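## Task

Under each yellow sponge, the shelf edge carries a lot number. Any yellow sponge whose lot number occurs two or more times in the storeroom must end up on the desk, entirely supported with nothing overhanging its edge. Every yellow sponge with a unique lot number stays on the shelf it started on. The desk must remain roughly in place, and the robot must not topple or be left leaning.

## Robot and tools

ROBOT. TidyBot++: a wheeled base (0.54 m long, 0.50 m wide, 0.38 m tall) on four driven casters. It carries one seven-joint arm with a two-finger gripper. The shoulder sits 0.12 m ahead of the base centre, 0.68 m above the floor. Cameras: base_camera (fixed on the base, facing forward) and wrist_camera (looks along the hand). The arm begins folded with the hand pointing down; the elbow can reach 1.15 m high.

FRAMES. Base frame: origin on the floor below the base centre, x forward, y left, z up, metres. hand_pose is reported in it: the point between the finger pads, its z axis running out along the fingers, its y axis the closing direction. Odometry frame: where the base frame was when the scene began. base_odometry counts wheel rotation only, so slip shows up as travel and drift of a few cm and degrees builds up; heading in rad, left positive, -3.142 to 3.142. base_tilt is in degrees, forward and right positive.

move. One action per call, built from any of: base, joints, target, plus optional speeds and min_time_s; cameras and blocking are not part of the action. Calling it with no action just reports state and images.
- base: an object of relative commands, counted from where the base last reported itself. translate_m: metres forward (+) or back, -2 to 2. strafe_m: metres left (+) or right, -2 to 2. rotate_rad: radians, counter-clockwise seen from above positive, -6.3 to 6.3. Translation and strafe given together make one straight move.
- joints: absolute angle targets by name, radians: joint_1_rad (whole arm about vertical; positive is clockwise from above, the reverse of rotate_rad), joint_2_rad shoulder -2.249 to 2.249 (0 upright, + leans forward), joint_3_rad, joint_4_rad elbow -2.579 to 2.579 (0 straight; with joint_3 at 3.14, negative folds the forearm forward), joint_5_rad, joint_6_rad wrist -2.099 to 2.099, joint_7_rad (hand spin; at 1.57 with the hand down the fingers open left-right). Joints 1,3,5,7 are unlimited but take the shorter way, so send under half a turn at a time. gripper_pos 0 (open, ~85 mm gap) to 1 (closed); gap is about 85 x (1 - gripper_pos) mm.
- target: one list of seven numbers, an absolute hand pose in the base frame: x, y, z in metres then quaternion qw, qx, qy, qz, same as hand_pose. With target, joints may only contain gripper_pos.
- speeds: top speed caps for this action only: translate_m and strafe_m 0.05 to 0.5 m/s, rotate_rad 0.1 to 1.57 rad/s. Give a combined translate/strafe speed under only one key.
- min_time_s: 0.1 to 8 s, the shortest duration for each arm motion.
- cameras: list of base_camera, wrist_camera or all. blocking: true (default) waits until everything rests; false returns within about half a second while motion continues.
An unknown key makes a call invalid; an out-of-range value gets it refused, and a refusal or an uncommanded stop cancels the rest of the calls in that reply.

wait(seconds 0 to 10, cameras): lets time pass, returns state, ends early once running moves finish. stop(cameras): brakes everything you started. zoom_image(camera, region [x0,y0,x1,y1] pixels from the top-left, at most 504 by 504): enlarges part of the latest image, handy for reading lot numbers. read_manual(section): licence texts only. finished_scene(scene): closes the current scene given by its number; make no further call after it in that reply.

RESULT LINES. base_status, joint_status, hand_status: done, moving, off_target (came to rest away from its target, may still push), not_followed (built-in check withheld the targets; "joint command not followed" or "pose unreachable" with a cause), contact_stop, time_out (base move over 14 s, or unreachable hand pose wandering 10 s), torque_fault, limit_stop_at_motor_heat. hand_target is where the joint targets would put the hand. motor_effort is percent of max torque with the last action's peak in brackets. on_its_own lists things the robot did unasked. ARM HIT flags a hard knock against the base or itself. Motor temperatures list one value per arm joint; MOTOR HOT appears at 60 °C, and at 75 °C an over-temperature stop lets the arm sink for 30 to 60 s.

ACCURACY. After done the hand is usually within 3 cm; to fix, add (wanted minus measured hand_pose) to the last target. To keep a loaded hand still, resend hand_target, not hand_pose. Loads make the arm sag. A held object touching down barely changes hand_pose while commands keep going lower. Joint tolerances can leave small errors; resend last command plus the error.

CAUTIONS. The arm does not avoid furniture and keeps pushing when blocked. Don't drive or turn the base while the arm is caught high up, and don't swing a stretched arm sideways: the robot can tip. Reaching far out from the fold over nearby furniture can also topple it. A hand pointing down rises to about 0.94 m only near the base. Avoid low forward-pointing targets close to the base; they can strike it. Torque sensor limits are 104.5 N m (joints 1 to 4) and 51.3 N m (5 to 7); exceeding one freezes the arm 10 s. Don't drop or release moving items, slam into things, crush items still resting on a surface, or shove the desk. Loose objects may occasionally get nudged by something.

Each tool is called after "Request:" by a JSON object that holds its "fn" and its "kwargs".

## Session

Request:
{"fn": "move", "kwargs": {}}

Scene clock: 0.00 s.
Motor temperatures (°C): [39 35 32 38 40 38 43]
base_odometry: x=+0.000 y=+0.000 heading=+0.000
base_tilt: forward=-0.3 right=+0.6
base_status: not commanded
joint_positions: joint_1_rad=+0.012 joint_2_rad=-0.306 joint_3_rad=+3.096 joint_4_rad=-2.512 joint_5_rad=+0.033 joint_6_rad=-0.826 joint_7_rad=+1.612 gripper_pos=+0.000
joint_status: not commanded
motor_effort: joint_1_rad=+0 joint_2_rad=-3 joint_3_rad=+1 joint_4_rad=+13 joint_5_rad=+1 joint_6_rad=+2 joint_7_rad=+0
hand_pose: x=+0.2793 y=-0.0027 z=+0.5872 quat_wxyz=(+0.020, +0.997, +0.047, +0.055) (m; base frame)
hand_target: x=+0.2787 y=-0.0027 z=+0.5868 quat_wxyz=(+0.020, +0.997, +0.047, +0.054) (m; base frame)
hand_status: not commanded
pictures: base_camera, wrist_camera
Images, in order (width x height): base_camera 644x364, wrist_camera 644x476.

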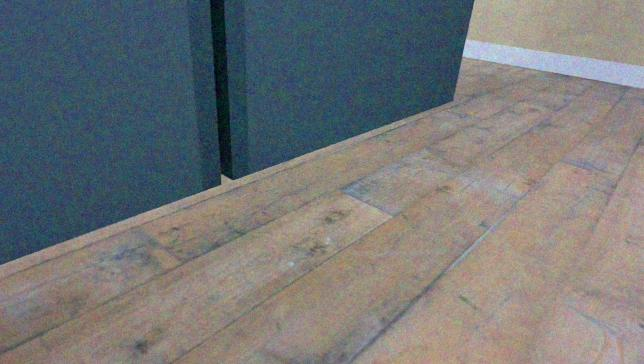

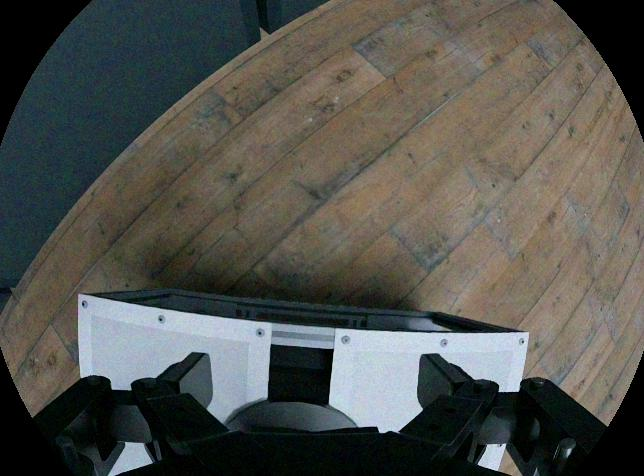

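Request:
{"fn": "move", "kwargs": {"joints": {"joint_2_rad": -0.9, "joint_4_rad": -2.4, "joint_6_rad": -0.1}, "min_time_s": 3, "cameras": ["all"]}}

Scene clock: 3.93 s.
move: done
base_odometry: x=+0.000 y=+0.000 heading=+0.000
base_tilt: forward=-0.4 right=+0.6
base_status: not commanded
joint_positions: joint_1_rad=+0.012 joint_2_rad=-0.883 joint_3_rad=+3.096 joint_4_rad=-2.433 joint_5_rad=+0.033 joint_6_rad=-0.174 joint_7_rad=+1.612 gripper_pos=+0.000
joint_status: all done
motor_effort: joint_1_rad=-1(1) joint_2_rad=+6(8) joint_3_rad=+1(1) joint_4_rad=+19(20) joint_5_rad=+1(1) joint_6_rad=+9(10) joint_7_rad=+0(1)
hand_pose: x=+0.4154 y=+0.0123 z=+0.9076 quat_wxyz=(+0.034, +0.758, +0.044, +0.650) (m; base frame)
hand_target: x=+0.4138 y=+0.0146 z=+0.9558 quat_wxyz=(+0.035, +0.716, +0.044, +0.696) (m; base frame)
hand_status: not commanded
pictures: base_camera, wrist_camera
Images, in order (width x height): base_camera 644x364, wrist_camera 644x476.

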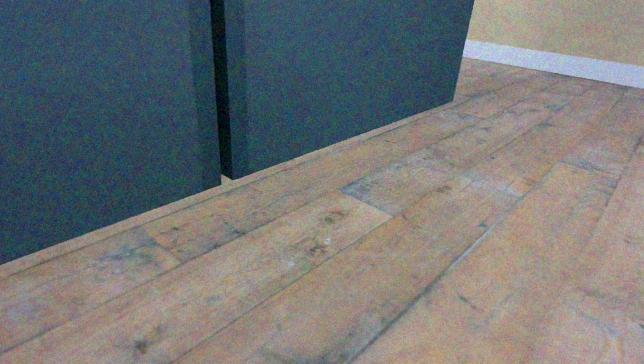

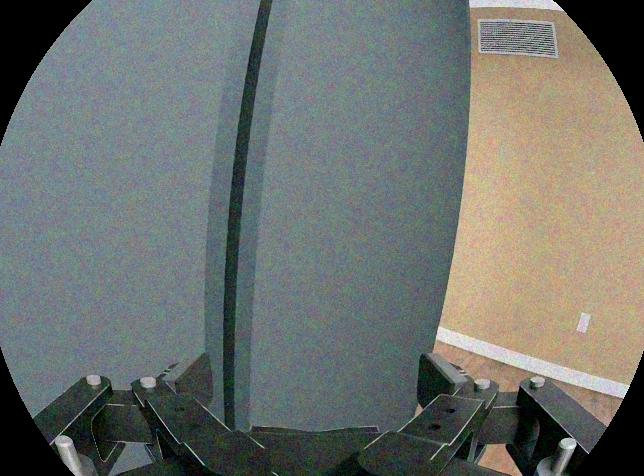

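Request:
{"fn": "move", "kwargs": {"base": {"rotate_rad": -0.9}, "cameras": ["all"]}}

Request:
{"fn": "move", "kwargs": {"base": {"rotate_rad": -1.0}, "cameras": ["wrist_camera"]}}

Request:
{"fn": "move", "kwargs": {"base": {"rotate_rad": -1.0}, "cameras": ["wrist_camera"]}}

Request:
{"fn": "move", "kwargs": {"base": {"rotate_rad": -1.0}, "cameras": ["wrist_camera"]}}

Scene clock: 6.03 s.
move: done
base_odometry: x=+0.000 y=+0.000 heading=-0.899
base_tilt: forward=-0.4 right=+0.6
base_status: done
joint_positions: joint_1_rad=+0.012 joint_2_rad=-0.883 joint_3_rad=+3.096 joint_4_rad=-2.433 joint_5_rad=+0.033 joint_6_rad=-0.172 joint_7_rad=+1.612 gripper_pos=+0.000
joint_status: not commanded
motor_effort: joint_1_rad=+0(1) joint_2_rad=+6(6) joint_3_rad=+1(2) joint_4_rad=+19(20) joint_5_rad=+1(1) joint_6_rad=+10(10) joint_7_rad=+0(1)
hand_pose: x=+0.4155 y=+0.0123 z=+0.9082 quat_wxyz=(+0.034, +0.757, +0.044, +0.651) (m; base frame)
hand_target: x=+0.4138 y=+0.0146 z=+0.9558 quat_wxyz=(+0.035, +0.716, +0.044, +0.696) (m; base frame)
hand_status: not commanded
pictures: base_camera, wrist_camera
Images, in order (width x height): base_camera 644x364, wrist_camera 644x476.

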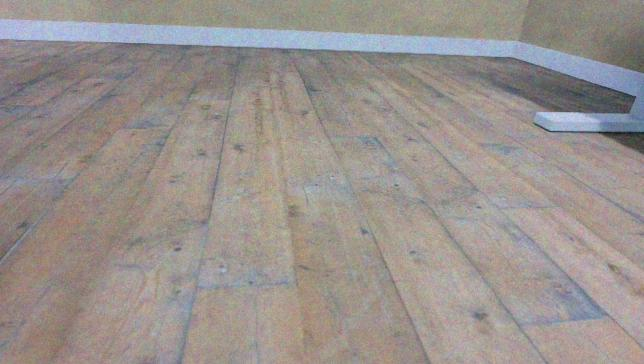

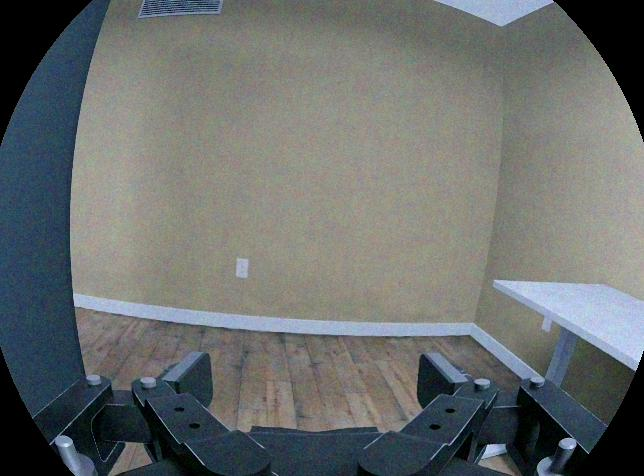

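Scene clock: 7.93 s.
move: done
base_odometry: x=+0.000 y=+0.000 heading=-1.898
base_tilt: forward=-0.4 right=+0.6
base_status: done
joint_positions: joint_1_rad=+0.012 joint_2_rad=-0.883 joint_3_rad=+3.096 joint_4_rad=-2.433 joint_5_rad=+0.033 joint_6_rad=-0.171 joint_7_rad=+1.612 gripper_pos=+0.000
joint_status: not commanded
motor_effort: joint_1_rad=-1(1) joint_2_rad=+5(6) joint_3_rad=+1(2) joint_4_rad=+19(20) joint_5_rad=+1(1) joint_6_rad=+8(10) joint_7_rad=+0(1)
hand_pose: x=+0.4155 y=+0.0123 z=+0.9084 quat_wxyz=(+0.034, +0.757, +0.044, +0.651) (m; base frame)
hand_target: x=+0.4138 y=+0.0146 z=+0.9558 quat_wxyz=(+0.035, +0.716, +0.044, +0.696) (m; base frame)
hand_status: not commanded
pictures: wrist_camera
Images, in order (width x height): wrist_camera 644x476.

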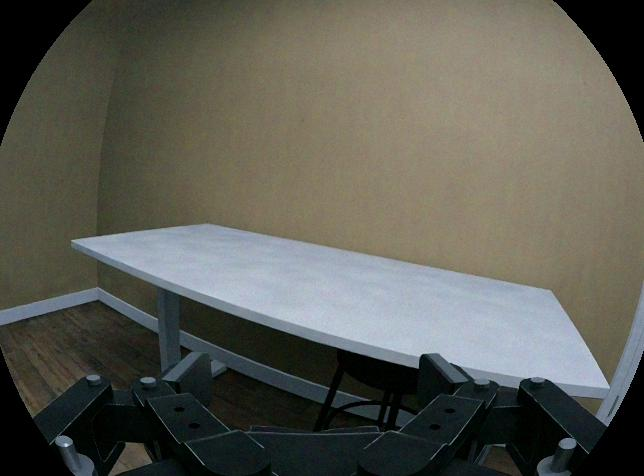

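Scene clock: 9.83 s.
move: done
base_odometry: x=+0.000 y=+0.000 heading=-2.897
base_tilt: forward=-0.4 right=+0.6
base_status: done
joint_positions: joint_1_rad=+0.012 joint_2_rad=-0.883 joint_3_rad=+3.096 joint_4_rad=-2.433 joint_5_rad=+0.033 joint_6_rad=-0.171 joint_7_rad=+1.612 gripper_pos=+0.000
joint_status: not commanded
motor_effort: joint_1_rad=+0(1) joint_2_rad=+6(7) joint_3_rad=+1(2) joint_4_rad=+20(20) joint_5_rad=+1(1) joint_6_rad=+9(10) joint_7_rad=+0(1)
hand_pose: x=+0.4155 y=+0.0123 z=+0.9084 quat_wxyz=(+0.034, +0.757, +0.044, +0.651) (m; base frame)
hand_target: x=+0.4138 y=+0.0146 z=+0.9558 quat_wxyz=(+0.035, +0.716, +0.044, +0.696) (m; base frame)
hand_status: not commanded
pictures: wrist_camera
Images, in order (width x height): wrist_camera 644x476.

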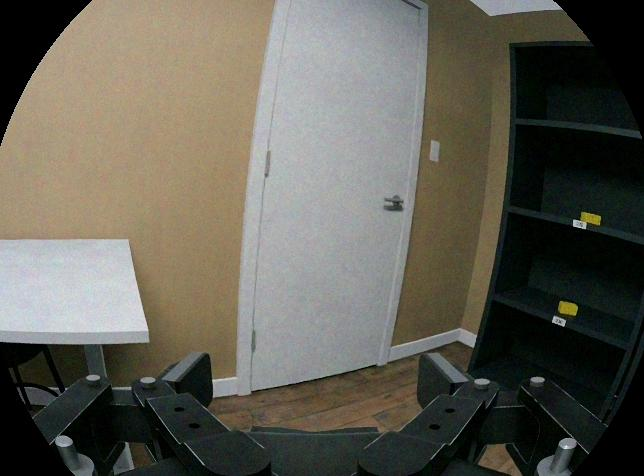

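Scene clock: 11.73 s.
move: done
base_odometry: x=+0.000 y=+0.000 heading=+2.387
base_tilt: forward=-0.3 right=+0.6
base_status: done
joint_positions: joint_1_rad=+0.012 joint_2_rad=-0.883 joint_3_rad=+3.096 joint_4_rad=-2.433 joint_5_rad=+0.033 joint_6_rad=-0.171 joint_7_rad=+1.612 gripper_pos=+0.000
joint_status: not commanded
motor_effort: joint_1_rad=-1(1) joint_2_rad=+6(7) joint_3_rad=+1(2) joint_4_rad=+19(20) joint_5_rad=+1(1) joint_6_rad=+9(10) joint_7_rad=+0(1)
hand_pose: x=+0.4155 y=+0.0123 z=+0.9084 quat_wxyz=(+0.034, +0.757, +0.044, +0.651) (m; base frame)
hand_target: x=+0.4138 y=+0.0146 z=+0.9558 quat_wxyz=(+0.035, +0.716, +0.044, +0.696) (m; base frame)
hand_status: not commanded
pictures: wrist_camera
Images, in order (width x height): wrist_camera 644x476.

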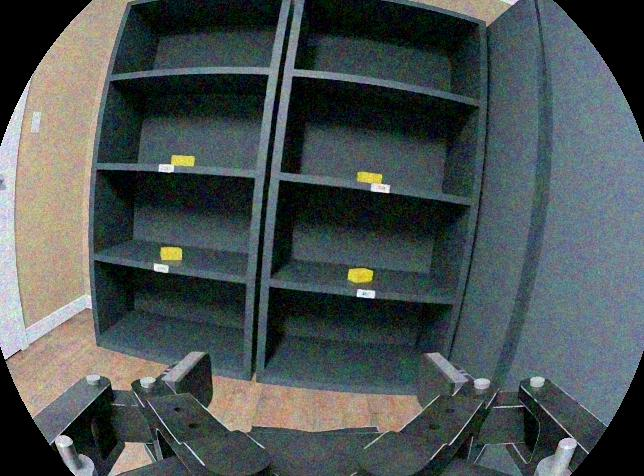

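Request:
{"fn": "zoom_image", "kwargs": {"camera": "wrist_camera", "region": [130, 140, 230, 210]}}

Request:
{"fn": "zoom_image", "kwargs": {"camera": "wrist_camera", "region": [130, 235, 210, 290]}}

Request:
{"fn": "zoom_image", "kwargs": {"camera": "wrist_camera", "region": [340, 160, 420, 215]}}

Request:
{"fn": "zoom_image", "kwargs": {"camera": "wrist_camera", "region": [330, 255, 410, 310]}}

Scaled by 5.040.

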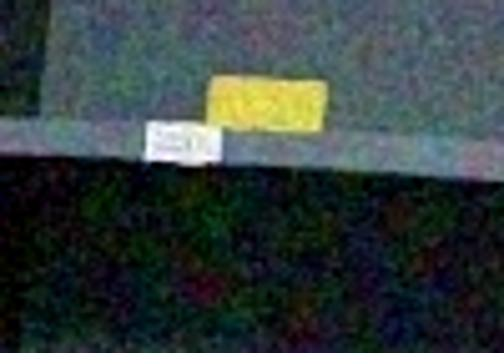

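Scaled by 6.300.

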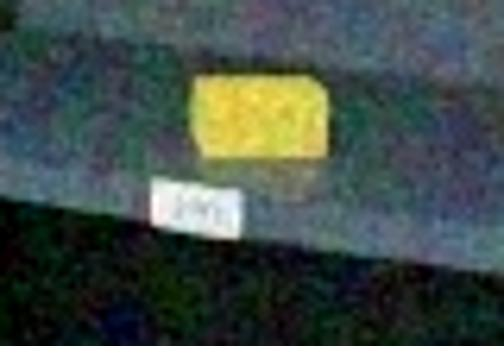

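Scaled by 6.300.

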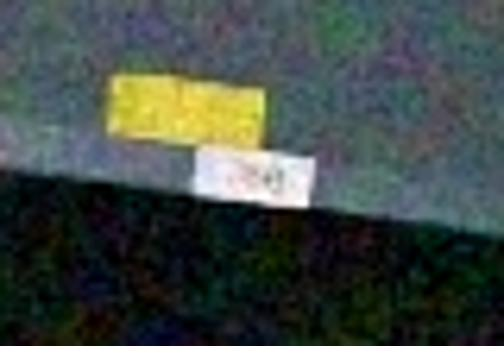

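Scaled by 6.300.

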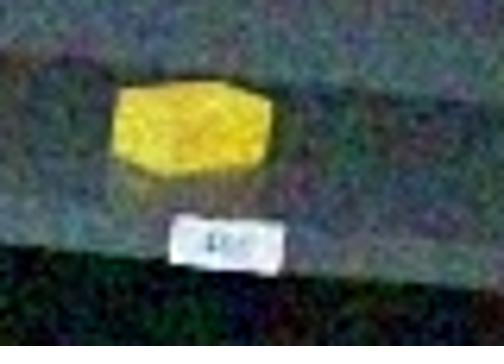

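Request:
{"fn": "move", "kwargs": {"base": {"rotate_rad": -0.1, "translate_m": 0.4}, "cameras": ["all"]}}

Scene clock: 14.40 s.
move: done
base_odometry: x=-0.291 y=+0.274 heading=+2.286
base_tilt: forward=-0.3 right=+0.6
base_status: done
joint_positions: joint_1_rad=+0.012 joint_2_rad=-0.887 joint_3_rad=+3.096 joint_4_rad=-2.433 joint_5_rad=+0.033 joint_6_rad=-0.169 joint_7_rad=+1.612 gripper_pos=+0.000
joint_status: not commanded
motor_effort: joint_1_rad=-1(1) joint_2_rad=+5(9) joint_3_rad=+1(2) joint_4_rad=+19(21) joint_5_rad=+1(1) joint_6_rad=+9(10) joint_7_rad=+0(1)
hand_pose: x=+0.4147 y=+0.0124 z=+0.9103 quat_wxyz=(+0.034, +0.755, +0.044, +0.654) (m; base frame)
hand_target: x=+0.4138 y=+0.0146 z=+0.9558 quat_wxyz=(+0.035, +0.716, +0.044, +0.696) (m; base frame)
hand_status: not commanded
pictures: base_camera, wrist_camera
Images, in order (width x height): base_camera 644x364, wrist_camera 644x476.

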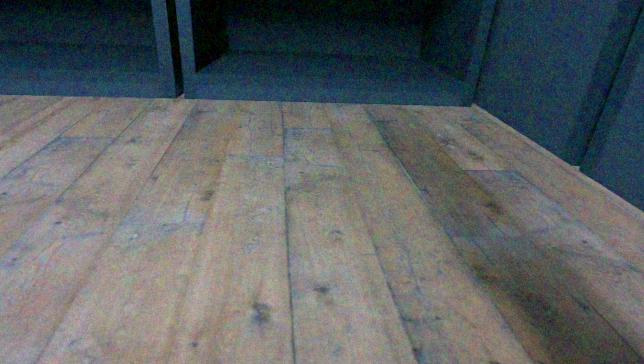

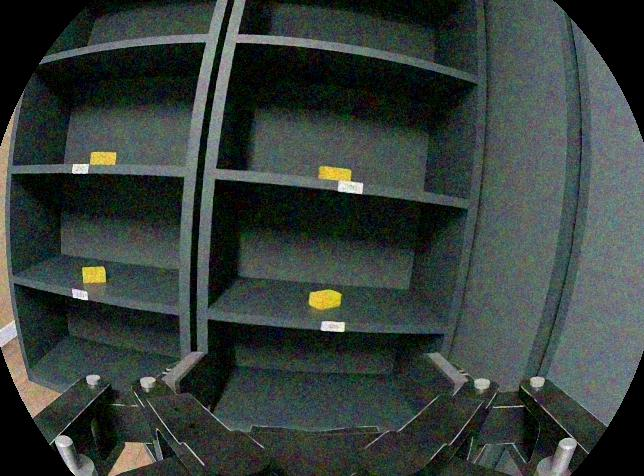

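Request:
{"fn": "zoom_image", "kwargs": {"camera": "wrist_camera", "region": [320, 150, 380, 210]}}

Request:
{"fn": "zoom_image", "kwargs": {"camera": "wrist_camera", "region": [300, 280, 360, 340]}}

Request:
{"fn": "zoom_image", "kwargs": {"camera": "wrist_camera", "region": [60, 250, 120, 310]}}

Request:
{"fn": "zoom_image", "kwargs": {"camera": "wrist_camera", "region": [60, 135, 120, 195]}}

Scaled by 8.400.

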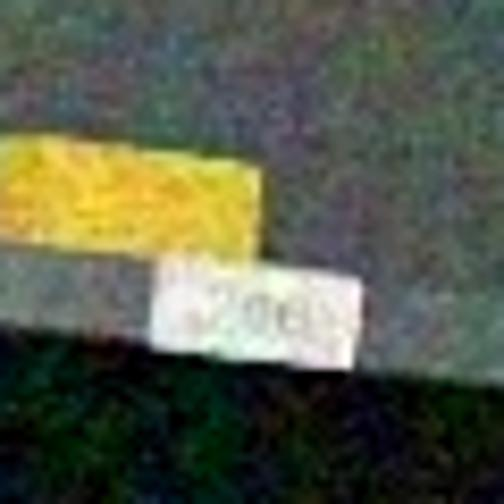

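Scaled by 8.400.

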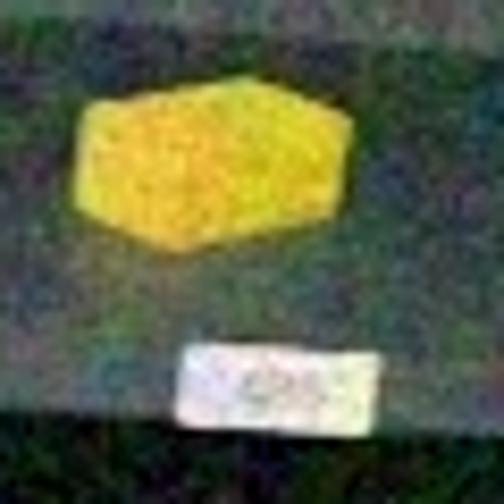

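Scaled by 8.400.

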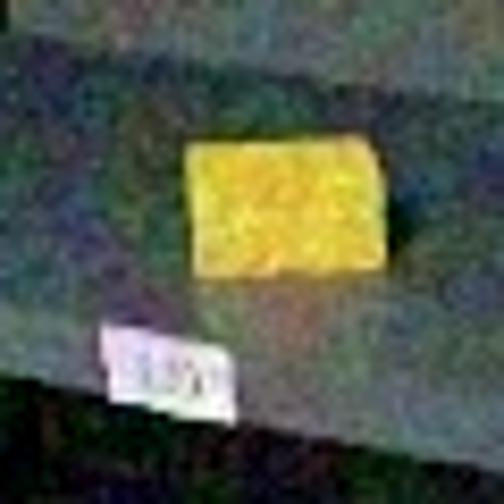

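Scaled by 8.400.

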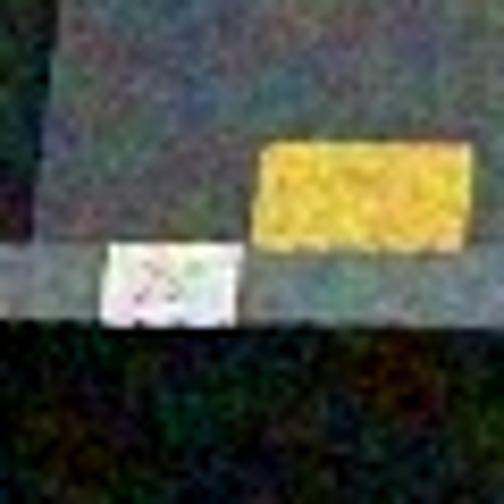

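Request:
{"fn": "move", "kwargs": {"base": {"translate_m": 0.5, "strafe_m": 0.1}, "cameras": ["all"]}}

Scene clock: 17.27 s.
move: done
base_odometry: x=-0.695 y=+0.586 heading=+2.285
base_tilt: forward=-0.3 right=+0.6
base_status: done
joint_positions: joint_1_rad=+0.012 joint_2_rad=-0.889 joint_3_rad=+3.096 joint_4_rad=-2.433 joint_5_rad=+0.033 joint_6_rad=-0.168 joint_7_rad=+1.612 gripper_pos=+0.000
joint_status: not commanded
motor_effort: joint_1_rad=+0(1) joint_2_rad=+6(8) joint_3_rad=+1(2) joint_4_rad=+19(20) joint_5_rad=+1(1) joint_6_rad=+9(10) joint_7_rad=+0(1)
hand_pose: x=+0.4144 y=+0.0124 z=+0.9111 quat_wxyz=(+0.035, +0.754, +0.044, +0.655) (m; base frame)
hand_target: x=+0.4138 y=+0.0146 z=+0.9558 quat_wxyz=(+0.035, +0.716, +0.044, +0.696) (m; base frame)
hand_status: not commanded
pictures: base_camera, wrist_camera
Images, in order (width x height): base_camera 644x364, wrist_camera 644x476.

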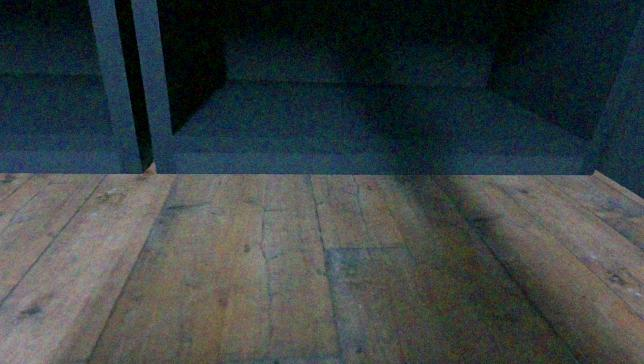

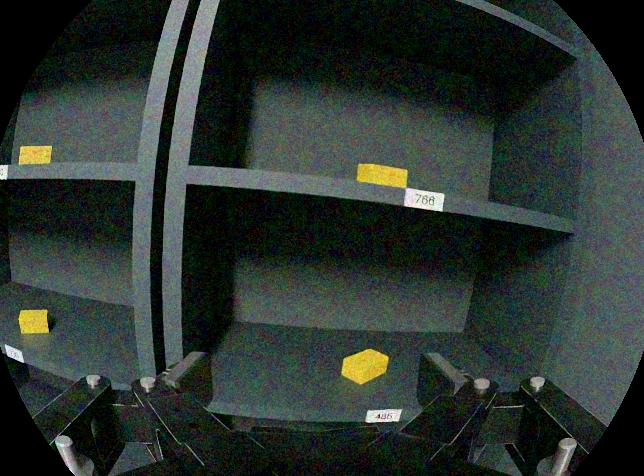

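Request:
{"fn": "zoom_image", "kwargs": {"camera": "wrist_camera", "region": [350, 390, 430, 440]}}

Request:
{"fn": "move", "kwargs": {"base": {"strafe_m": 0.75}, "cameras": ["all"]}}

Scaled by 6.300.

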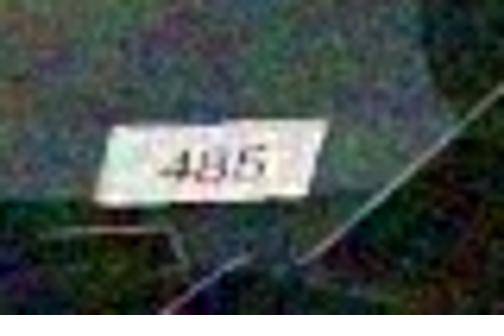

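Scene clock: 19.97 s.
move: done
base_odometry: x=-1.261 y=+0.095 heading=+2.285
base_tilt: forward=-0.4 right=+0.6
base_status: done
joint_positions: joint_1_rad=+0.012 joint_2_rad=-0.889 joint_3_rad=+3.097 joint_4_rad=-2.433 joint_5_rad=+0.033 joint_6_rad=-0.168 joint_7_rad=+1.612 gripper_pos=+0.000
joint_status: not commanded
motor_effort: joint_1_rad=+0(1) joint_2_rad=+6(7) joint_3_rad=+1(3) joint_4_rad=+20(21) joint_5_rad=+1(1) joint_6_rad=+9(10) joint_7_rad=+0(1)
hand_pose: x=+0.4144 y=+0.0124 z=+0.9112 quat_wxyz=(+0.035, +0.754, +0.044, +0.655) (m; base frame)
hand_target: x=+0.4138 y=+0.0146 z=+0.9558 quat_wxyz=(+0.035, +0.716, +0.044, +0.696) (m; base frame)
hand_status: not commanded
pictures: base_camera, wrist_camera
Images, in order (width x height): base_camera 644x364, wrist_camera 644x476.

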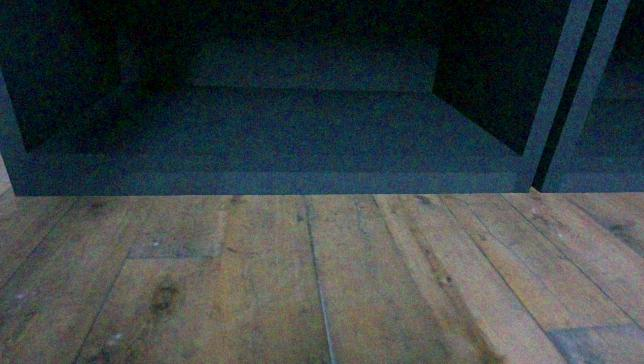

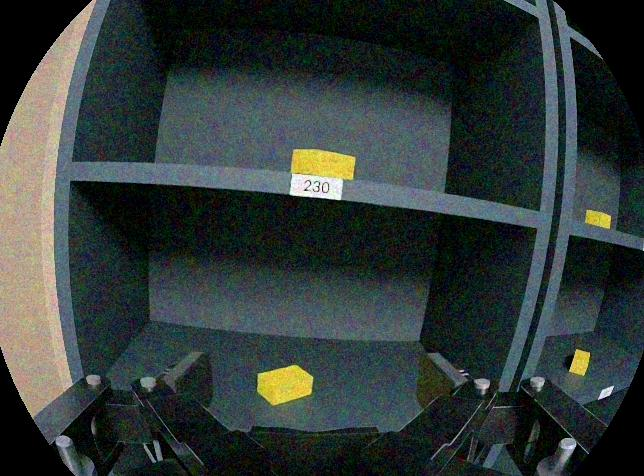

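Request:
{"fn": "move", "kwargs": {"joints": {"joint_6_rad": -0.45}, "cameras": ["wrist_camera"]}}

Scene clock: 21.10 s.
move: done
base_odometry: x=-1.261 y=+0.095 heading=+2.285
base_tilt: forward=-0.4 right=+0.6
base_status: not commanded
joint_positions: joint_1_rad=+0.012 joint_2_rad=-0.889 joint_3_rad=+3.097 joint_4_rad=-2.423 joint_5_rad=+0.033 joint_6_rad=-0.426 joint_7_rad=+1.612 gripper_pos=+0.000
joint_status: all done
motor_effort: joint_1_rad=-1(1) joint_2_rad=+6(7) joint_3_rad=+1(1) joint_4_rad=+19(22) joint_5_rad=+1(1) joint_6_rad=+8(11) joint_7_rad=+0(1)
hand_pose: x=+0.3941 y=+0.0070 z=+0.8396 quat_wxyz=(+0.036, +0.829, +0.042, +0.556) (m; base frame)
hand_target: x=+0.3918 y=+0.0070 z=+0.8499 quat_wxyz=(+0.036, +0.826, +0.042, +0.560) (m; base frame)
hand_status: not commanded
pictures: wrist_camera
Images, in order (width x height): wrist_camera 644x476.

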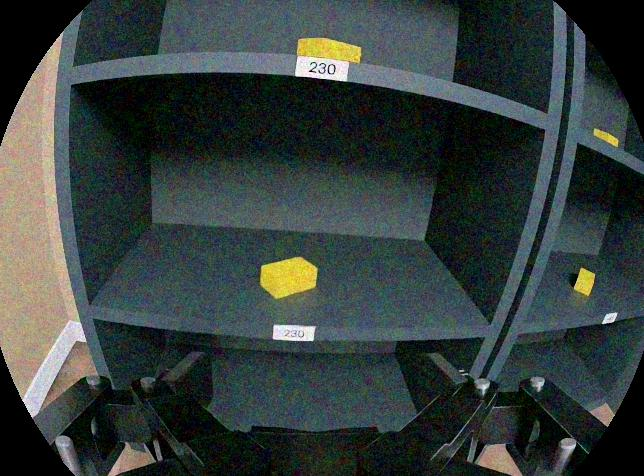

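Request:
{"fn": "move", "kwargs": {"base": {"strafe_m": -0.85, "translate_m": -0.3}, "joints": {"joint_6_rad": -0.2}}}

Request:
{"fn": "move", "kwargs": {"base": {"rotate_rad": -3.14}, "cameras": ["all"]}}

Scene clock: 24.83 s.
move: done
base_odometry: x=-0.423 y=+0.425 heading=+2.285
base_tilt: forward=-0.4 right=+0.6
base_status: done
joint_positions: joint_1_rad=+0.012 joint_2_rad=-0.890 joint_3_rad=+3.097 joint_4_rad=-2.415 joint_5_rad=+0.033 joint_6_rad=-0.225 joint_7_rad=+1.612 gripper_pos=+0.000
joint_status: all done
motor_effort: joint_1_rad=-1(1) joint_2_rad=+5(7) joint_3_rad=+1(2) joint_4_rad=+20(22) joint_5_rad=+1(1) joint_6_rad=+9(10) joint_7_rad=+0(1)
hand_pose: x=+0.4121 y=+0.0115 z=+0.9049 quat_wxyz=(+0.035, +0.766, +0.043, +0.640) (m; base frame)
hand_target: x=+0.4113 y=+0.0125 z=+0.9248 quat_wxyz=(+0.035, +0.750, +0.043, +0.659) (m; base frame)
hand_status: not commanded
pictures: none

Scene clock: 28.13 s.
move: done
base_odometry: x=-0.423 y=+0.425 heading=-0.855
base_tilt: forward=-0.4 right=+0.6
base_status: done
joint_positions: joint_1_rad=+0.012 joint_2_rad=-0.890 joint_3_rad=+3.097 joint_4_rad=-2.415 joint_5_rad=+0.033 joint_6_rad=-0.225 joint_7_rad=+1.612 gripper_pos=+0.000
joint_status: not commanded
motor_effort: joint_1_rad=-1(1) joint_2_rad=+6(7) joint_3_rad=+1(2) joint_4_rad=+19(20) joint_5_rad=+1(1) joint_6_rad=+9(10) joint_7_rad=+0(1)
hand_pose: x=+0.4121 y=+0.0115 z=+0.9049 quat_wxyz=(+0.035, +0.766, +0.043, +0.640) (m; base frame)
hand_target: x=+0.4113 y=+0.0125 z=+0.9248 quat_wxyz=(+0.035, +0.750, +0.043, +0.659) (m; base frame)
hand_status: not commanded
pictures: base_camera, wrist_camera
Images, in order (width x height): base_camera 644x364, wrist_camera 644x476.

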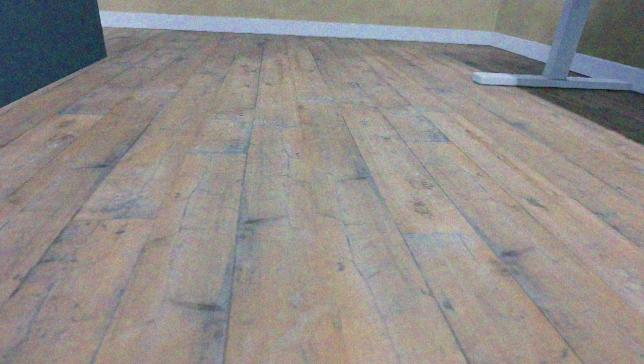

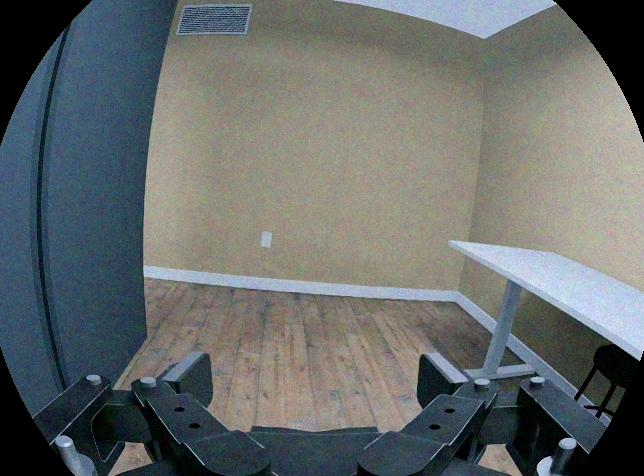

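Request:
{"fn": "move", "kwargs": {"base": {"translate_m": 1.6}, "cameras": ["all"]}}

Scene clock: 32.80 s.
move: done
base_odometry: x=+0.628 y=-0.782 heading=-0.855
base_tilt: forward=-0.4 right=+0.6
base_status: done
joint_positions: joint_1_rad=+0.012 joint_2_rad=-0.892 joint_3_rad=+3.097 joint_4_rad=-2.415 joint_5_rad=+0.033 joint_6_rad=-0.225 joint_7_rad=+1.612 gripper_pos=+0.000
joint_status: not commanded
motor_effort: joint_1_rad=+0(1) joint_2_rad=+5(10) joint_3_rad=+1(2) joint_4_rad=+19(21) joint_5_rad=+1(1) joint_6_rad=+9(10) joint_7_rad=+0(1)
hand_pose: x=+0.4116 y=+0.0115 z=+0.9055 quat_wxyz=(+0.035, +0.766, +0.043, +0.641) (m; base frame)
hand_target: x=+0.4113 y=+0.0125 z=+0.9248 quat_wxyz=(+0.035, +0.750, +0.043, +0.659) (m; base frame)
hand_status: not commanded
pictures: base_camera, wrist_camera
Images, in order (width x height): base_camera 644x364, wrist_camera 644x476.

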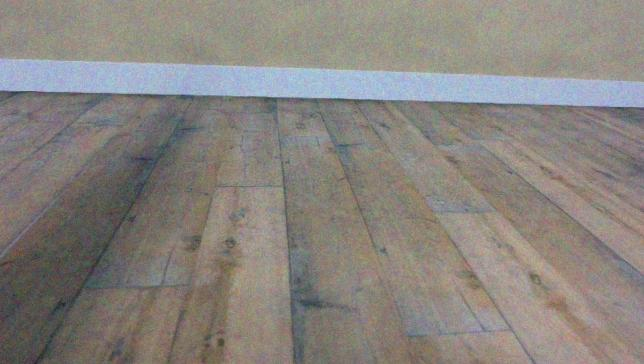

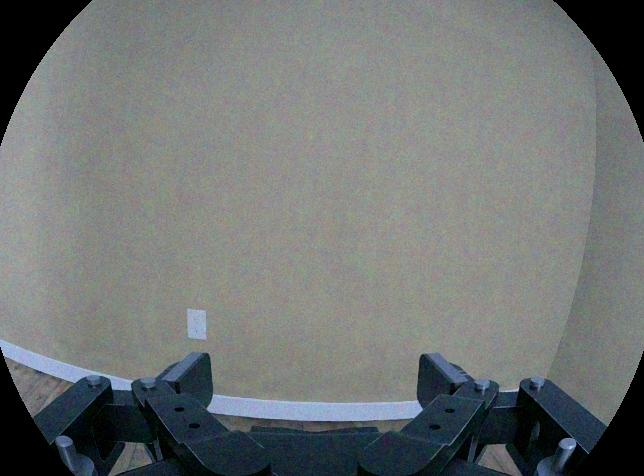

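Request:
{"fn": "move", "kwargs": {"base": {"rotate_rad": 1.57}, "cameras": ["all"]}}

Scene clock: 35.20 s.
move: done
base_odometry: x=+0.628 y=-0.782 heading=+0.714
base_tilt: forward=-0.4 right=+0.6
base_status: done
joint_positions: joint_1_rad=+0.012 joint_2_rad=-0.892 joint_3_rad=+3.097 joint_4_rad=-2.415 joint_5_rad=+0.033 joint_6_rad=-0.225 joint_7_rad=+1.612 gripper_pos=+0.000
joint_status: not commanded
motor_effort: joint_1_rad=+0(1) joint_2_rad=+5(6) joint_3_rad=+1(2) joint_4_rad=+19(20) joint_5_rad=+1(1) joint_6_rad=+9(10) joint_7_rad=+0(1)
hand_pose: x=+0.4116 y=+0.0115 z=+0.9055 quat_wxyz=(+0.035, +0.766, +0.043, +0.641) (m; base frame)
hand_target: x=+0.4113 y=+0.0125 z=+0.9248 quat_wxyz=(+0.035, +0.750, +0.043, +0.659) (m; base frame)
hand_status: not commanded
pictures: base_camera, wrist_camera
Images, in order (width x height): base_camera 644x364, wrist_camera 644x476.

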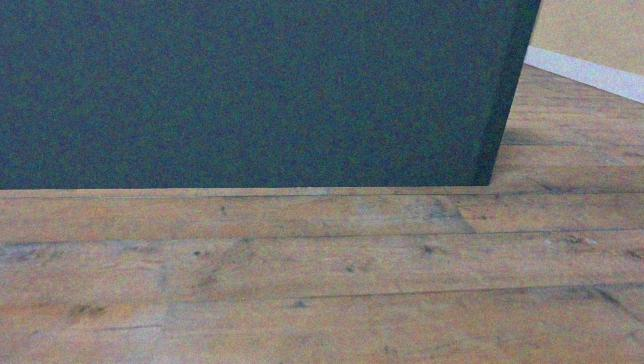

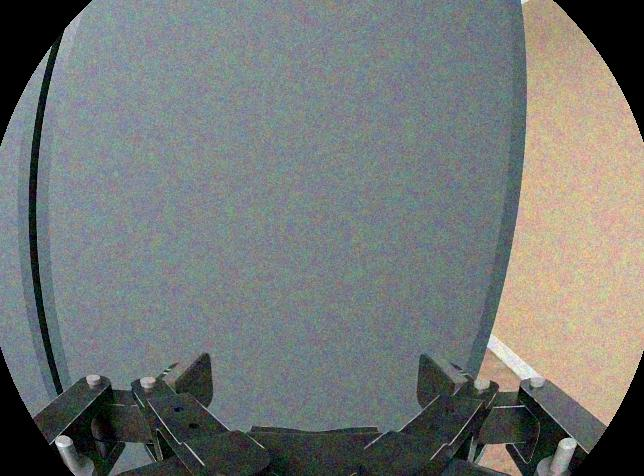

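Request:
{"fn": "move", "kwargs": {"base": {"strafe_m": -0.86}, "cameras": ["all"]}}

Scene clock: 38.13 s.
move: done
base_odometry: x=+1.191 y=-1.432 heading=+0.715
base_tilt: forward=-0.4 right=+0.6
base_status: done
joint_positions: joint_1_rad=+0.012 joint_2_rad=-0.892 joint_3_rad=+3.096 joint_4_rad=-2.415 joint_5_rad=+0.033 joint_6_rad=-0.225 joint_7_rad=+1.612 gripper_pos=+0.000
joint_status: not commanded
motor_effort: joint_1_rad=-1(2) joint_2_rad=+6(7) joint_3_rad=+1(3) joint_4_rad=+20(20) joint_5_rad=+1(1) joint_6_rad=+9(10) joint_7_rad=+0(1)
hand_pose: x=+0.4116 y=+0.0115 z=+0.9055 quat_wxyz=(+0.035, +0.766, +0.043, +0.641) (m; base frame)
hand_target: x=+0.4113 y=+0.0125 z=+0.9248 quat_wxyz=(+0.035, +0.750, +0.043, +0.659) (m; base frame)
hand_status: not commanded
pictures: base_camera, wrist_camera
Images, in order (width x height): base_camera 644x364, wrist_camera 644x476.

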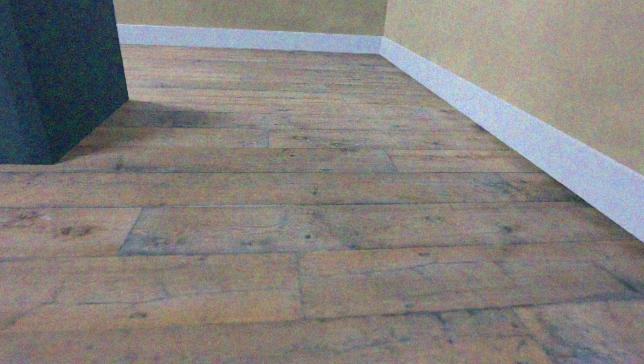

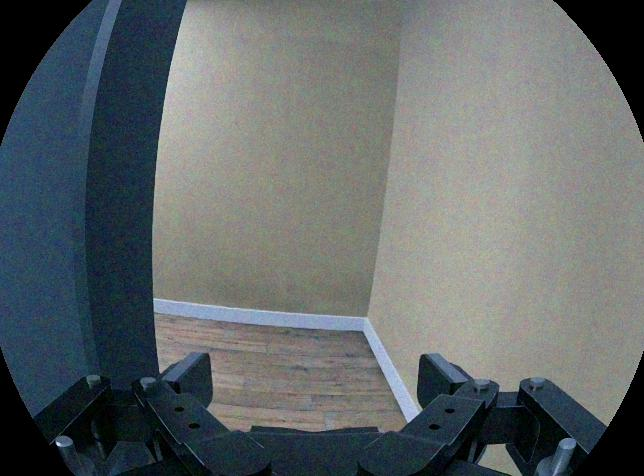

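Request:
{"fn": "move", "kwargs": {"base": {"translate_m": 1.45}, "cameras": ["all"]}}

Scene clock: 42.17 s.
move: done
base_odometry: x=+2.286 y=-0.482 heading=+0.714
base_tilt: forward=-0.4 right=+0.6
base_status: done
joint_positions: joint_1_rad=+0.012 joint_2_rad=-0.893 joint_3_rad=+3.096 joint_4_rad=-2.415 joint_5_rad=+0.033 joint_6_rad=-0.225 joint_7_rad=+1.612 gripper_pos=+0.000
joint_status: not commanded
motor_effort: joint_1_rad=-1(1) joint_2_rad=+5(9) joint_3_rad=+2(2) joint_4_rad=+19(21) joint_5_rad=+1(1) joint_6_rad=+9(10) joint_7_rad=-1(1)
hand_pose: x=+0.4113 y=+0.0115 z=+0.9059 quat_wxyz=(+0.035, +0.765, +0.043, +0.641) (m; base frame)
hand_target: x=+0.4113 y=+0.0125 z=+0.9248 quat_wxyz=(+0.035, +0.750, +0.043, +0.659) (m; base frame)
hand_status: not commanded
pictures: base_camera, wrist_camera
Images, in order (width x height): base_camera 644x364, wrist_camera 644x476.

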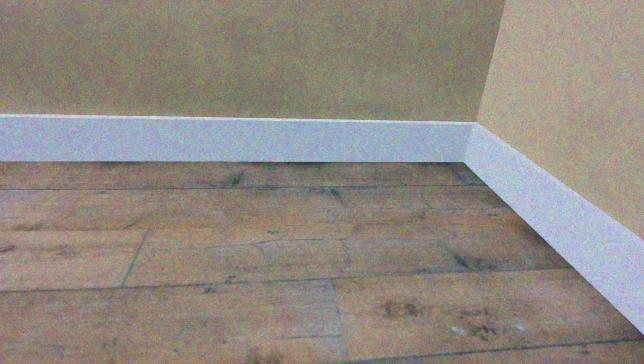

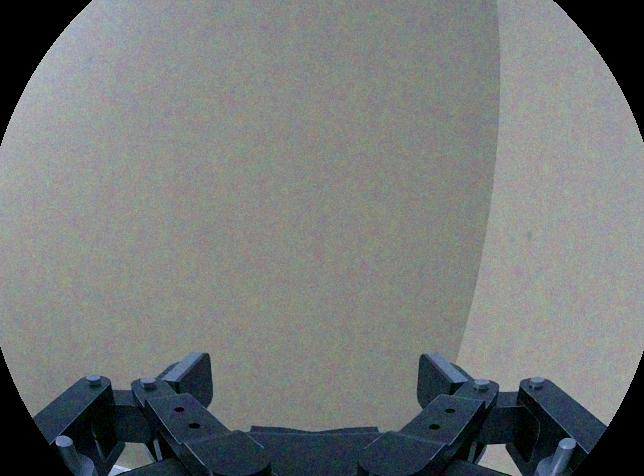

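Request:
{"fn": "move", "kwargs": {"base": {"rotate_rad": 1.57}, "cameras": ["all"]}}

Scene clock: 45.13 s.
move: done
base_odometry: x=+2.286 y=-0.482 heading=+2.283
base_tilt: forward=-0.3 right=+0.6
base_status: done
joint_positions: joint_1_rad=+0.012 joint_2_rad=-0.893 joint_3_rad=+3.096 joint_4_rad=-2.415 joint_5_rad=+0.033 joint_6_rad=-0.225 joint_7_rad=+1.612 gripper_pos=+0.000
joint_status: not commanded
motor_effort: joint_1_rad=+0(1) joint_2_rad=+6(7) joint_3_rad=+1(2) joint_4_rad=+19(20) joint_5_rad=+1(1) joint_6_rad=+9(10) joint_7_rad=+0(1)
hand_pose: x=+0.4113 y=+0.0115 z=+0.9059 quat_wxyz=(+0.035, +0.765, +0.043, +0.641) (m; base frame)
hand_target: x=+0.4113 y=+0.0125 z=+0.9248 quat_wxyz=(+0.035, +0.750, +0.043, +0.659) (m; base frame)
hand_status: not commanded
pictures: base_camera, wrist_camera
Images, in order (width x height): base_camera 644x364, wrist_camera 644x476.

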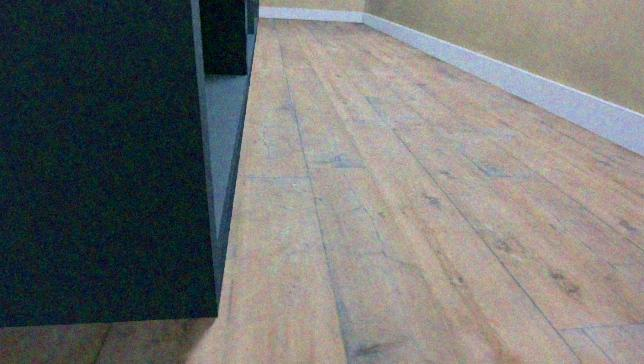

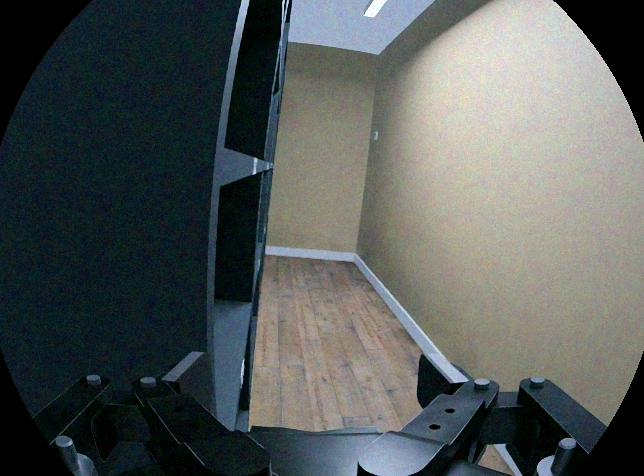

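Request:
{"fn": "move", "kwargs": {"base": {"strafe_m": -0.4}}}

Request:
{"fn": "move", "kwargs": {"base": {"translate_m": 0.95}, "cameras": ["all"]}}

Scene clock: 47.53 s.
move: done
base_odometry: x=+2.589 y=-0.220 heading=+2.284
base_tilt: forward=-0.4 right=+0.6
base_status: done
joint_positions: joint_1_rad=+0.012 joint_2_rad=-0.893 joint_3_rad=+3.097 joint_4_rad=-2.415 joint_5_rad=+0.033 joint_6_rad=-0.225 joint_7_rad=+1.612 gripper_pos=+0.000
joint_status: not commanded
motor_effort: joint_1_rad=+0(2) joint_2_rad=+5(7) joint_3_rad=+1(3) joint_4_rad=+19(20) joint_5_rad=+1(1) joint_6_rad=+9(10) joint_7_rad=+0(1)
hand_pose: x=+0.4113 y=+0.0113 z=+0.9060 quat_wxyz=(+0.035, +0.765, +0.043, +0.641) (m; base frame)
hand_target: x=+0.4113 y=+0.0125 z=+0.9248 quat_wxyz=(+0.035, +0.750, +0.043, +0.659) (m; base frame)
hand_status: not commanded
pictures: none

Scene clock: 50.37 s.
move: done
base_odometry: x=+1.967 y=+0.499 heading=+2.283
base_tilt: forward=-0.4 right=+0.6
base_status: done
joint_positions: joint_1_rad=+0.012 joint_2_rad=-0.894 joint_3_rad=+3.097 joint_4_rad=-2.415 joint_5_rad=+0.033 joint_6_rad=-0.225 joint_7_rad=+1.612 gripper_pos=+0.000
joint_status: not commanded
motor_effort: joint_1_rad=+0(1) joint_2_rad=+6(9) joint_3_rad=+1(2) joint_4_rad=+19(20) joint_5_rad=+1(1) joint_6_rad=+9(10) joint_7_rad=+0(1)
hand_pose: x=+0.4111 y=+0.0113 z=+0.9062 quat_wxyz=(+0.035, +0.765, +0.043, +0.642) (m; base frame)
hand_target: x=+0.4113 y=+0.0125 z=+0.9248 quat_wxyz=(+0.035, +0.750, +0.043, +0.659) (m; base frame)
hand_status: not commanded
pictures: base_camera, wrist_camera
Images, in order (width x height): base_camera 644x364, wrist_camera 644x476.

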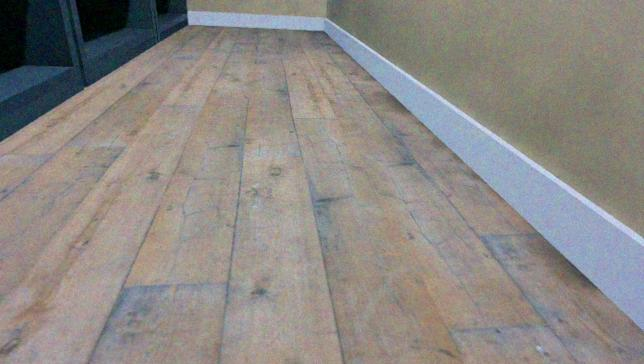

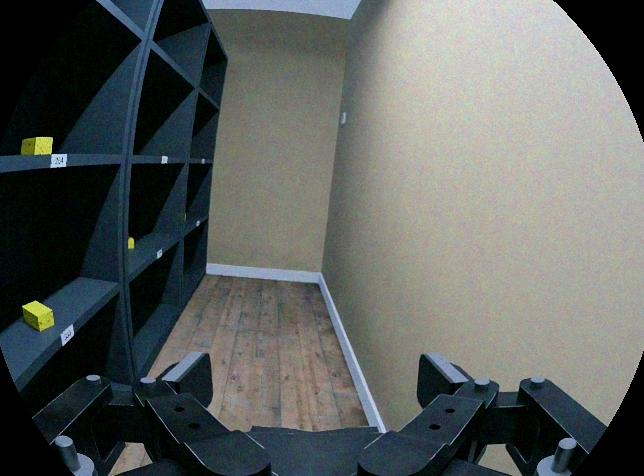

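Request:
{"fn": "zoom_image", "kwargs": {"camera": "wrist_camera", "region": [10, 130, 80, 180]}}

Request:
{"fn": "zoom_image", "kwargs": {"camera": "wrist_camera", "region": [20, 290, 100, 350]}}

Request:
{"fn": "zoom_image", "kwargs": {"camera": "wrist_camera", "region": [120, 140, 220, 270]}}

Request:
{"fn": "move", "kwargs": {"base": {"rotate_rad": 1.57}, "cameras": ["all"]}}

Scaled by 7.200.

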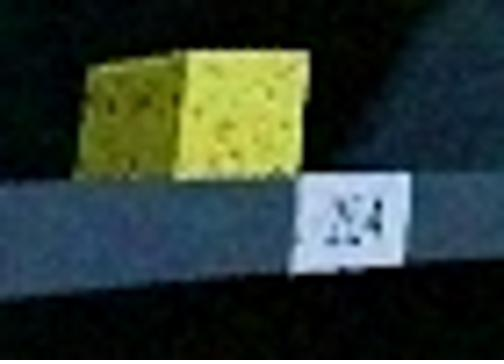

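Scaled by 6.300.

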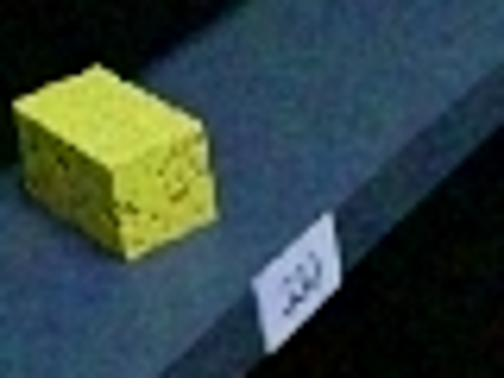

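Scaled by 3.877.

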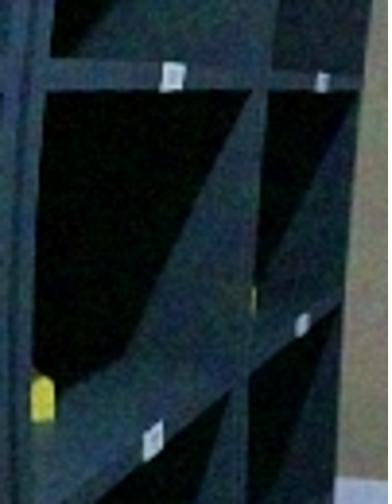

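Scene clock: 52.87 s.
move: done
base_odometry: x=+1.967 y=+0.499 heading=-2.430
base_tilt: forward=-0.3 right=+0.6
base_status: done
joint_positions: joint_1_rad=+0.012 joint_2_rad=-0.894 joint_3_rad=+3.097 joint_4_rad=-2.415 joint_5_rad=+0.033 joint_6_rad=-0.225 joint_7_rad=+1.612 gripper_pos=+0.000
joint_status: not commanded
motor_effort: joint_1_rad=+0(1) joint_2_rad=+6(6) joint_3_rad=+1(2) joint_4_rad=+19(20) joint_5_rad=+1(1) joint_6_rad=+9(10) joint_7_rad=+0(1)
hand_pose: x=+0.4111 y=+0.0113 z=+0.9062 quat_wxyz=(+0.035, +0.765, +0.043, +0.642) (m; base frame)
hand_target: x=+0.4113 y=+0.0125 z=+0.9248 quat_wxyz=(+0.035, +0.750, +0.043, +0.659) (m; base frame)
hand_status: not commanded
pictures: base_camera, wrist_camera
Images, in order (width x height): base_camera 644x364, wrist_camera 644x476.

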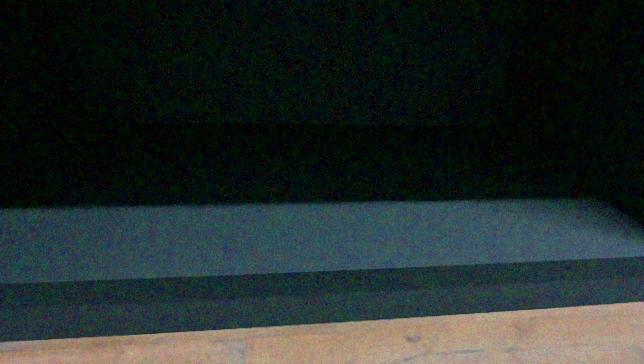

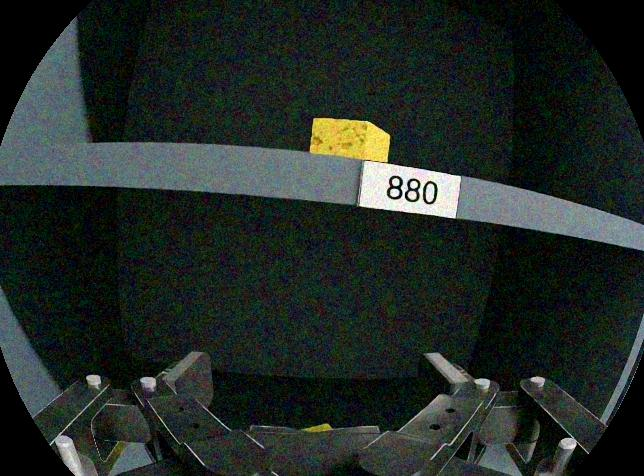

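Request:
{"fn": "move", "kwargs": {"joints": {"joint_6_rad": -0.75}, "cameras": ["wrist_camera"]}}

Scene clock: 54.30 s.
move: done
base_odometry: x=+1.967 y=+0.499 heading=-2.430
base_tilt: forward=-0.4 right=+0.6
base_status: not commanded
joint_positions: joint_1_rad=+0.012 joint_2_rad=-0.894 joint_3_rad=+3.097 joint_4_rad=-2.414 joint_5_rad=+0.033 joint_6_rad=-0.697 joint_7_rad=+1.612 gripper_pos=+0.000
joint_status: all done
motor_effort: joint_1_rad=-1(1) joint_2_rad=+7(7) joint_3_rad=+1(1) joint_4_rad=+19(21) joint_5_rad=+1(1) joint_6_rad=+7(10) joint_7_rad=+0(1)
hand_pose: x=+0.3532 y=+0.0014 z=+0.7735 quat_wxyz=(+0.037, +0.894, +0.040, +0.445) (m; base frame)
hand_target: x=+0.3449 y=+0.0009 z=+0.7698 quat_wxyz=(+0.037, +0.901, +0.040, +0.430) (m; base frame)
hand_status: not commanded
pictures: wrist_camera
Images, in order (width x height): wrist_camera 644x476.

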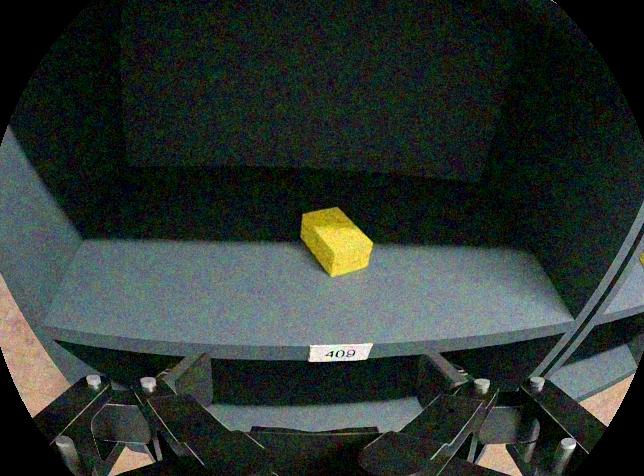

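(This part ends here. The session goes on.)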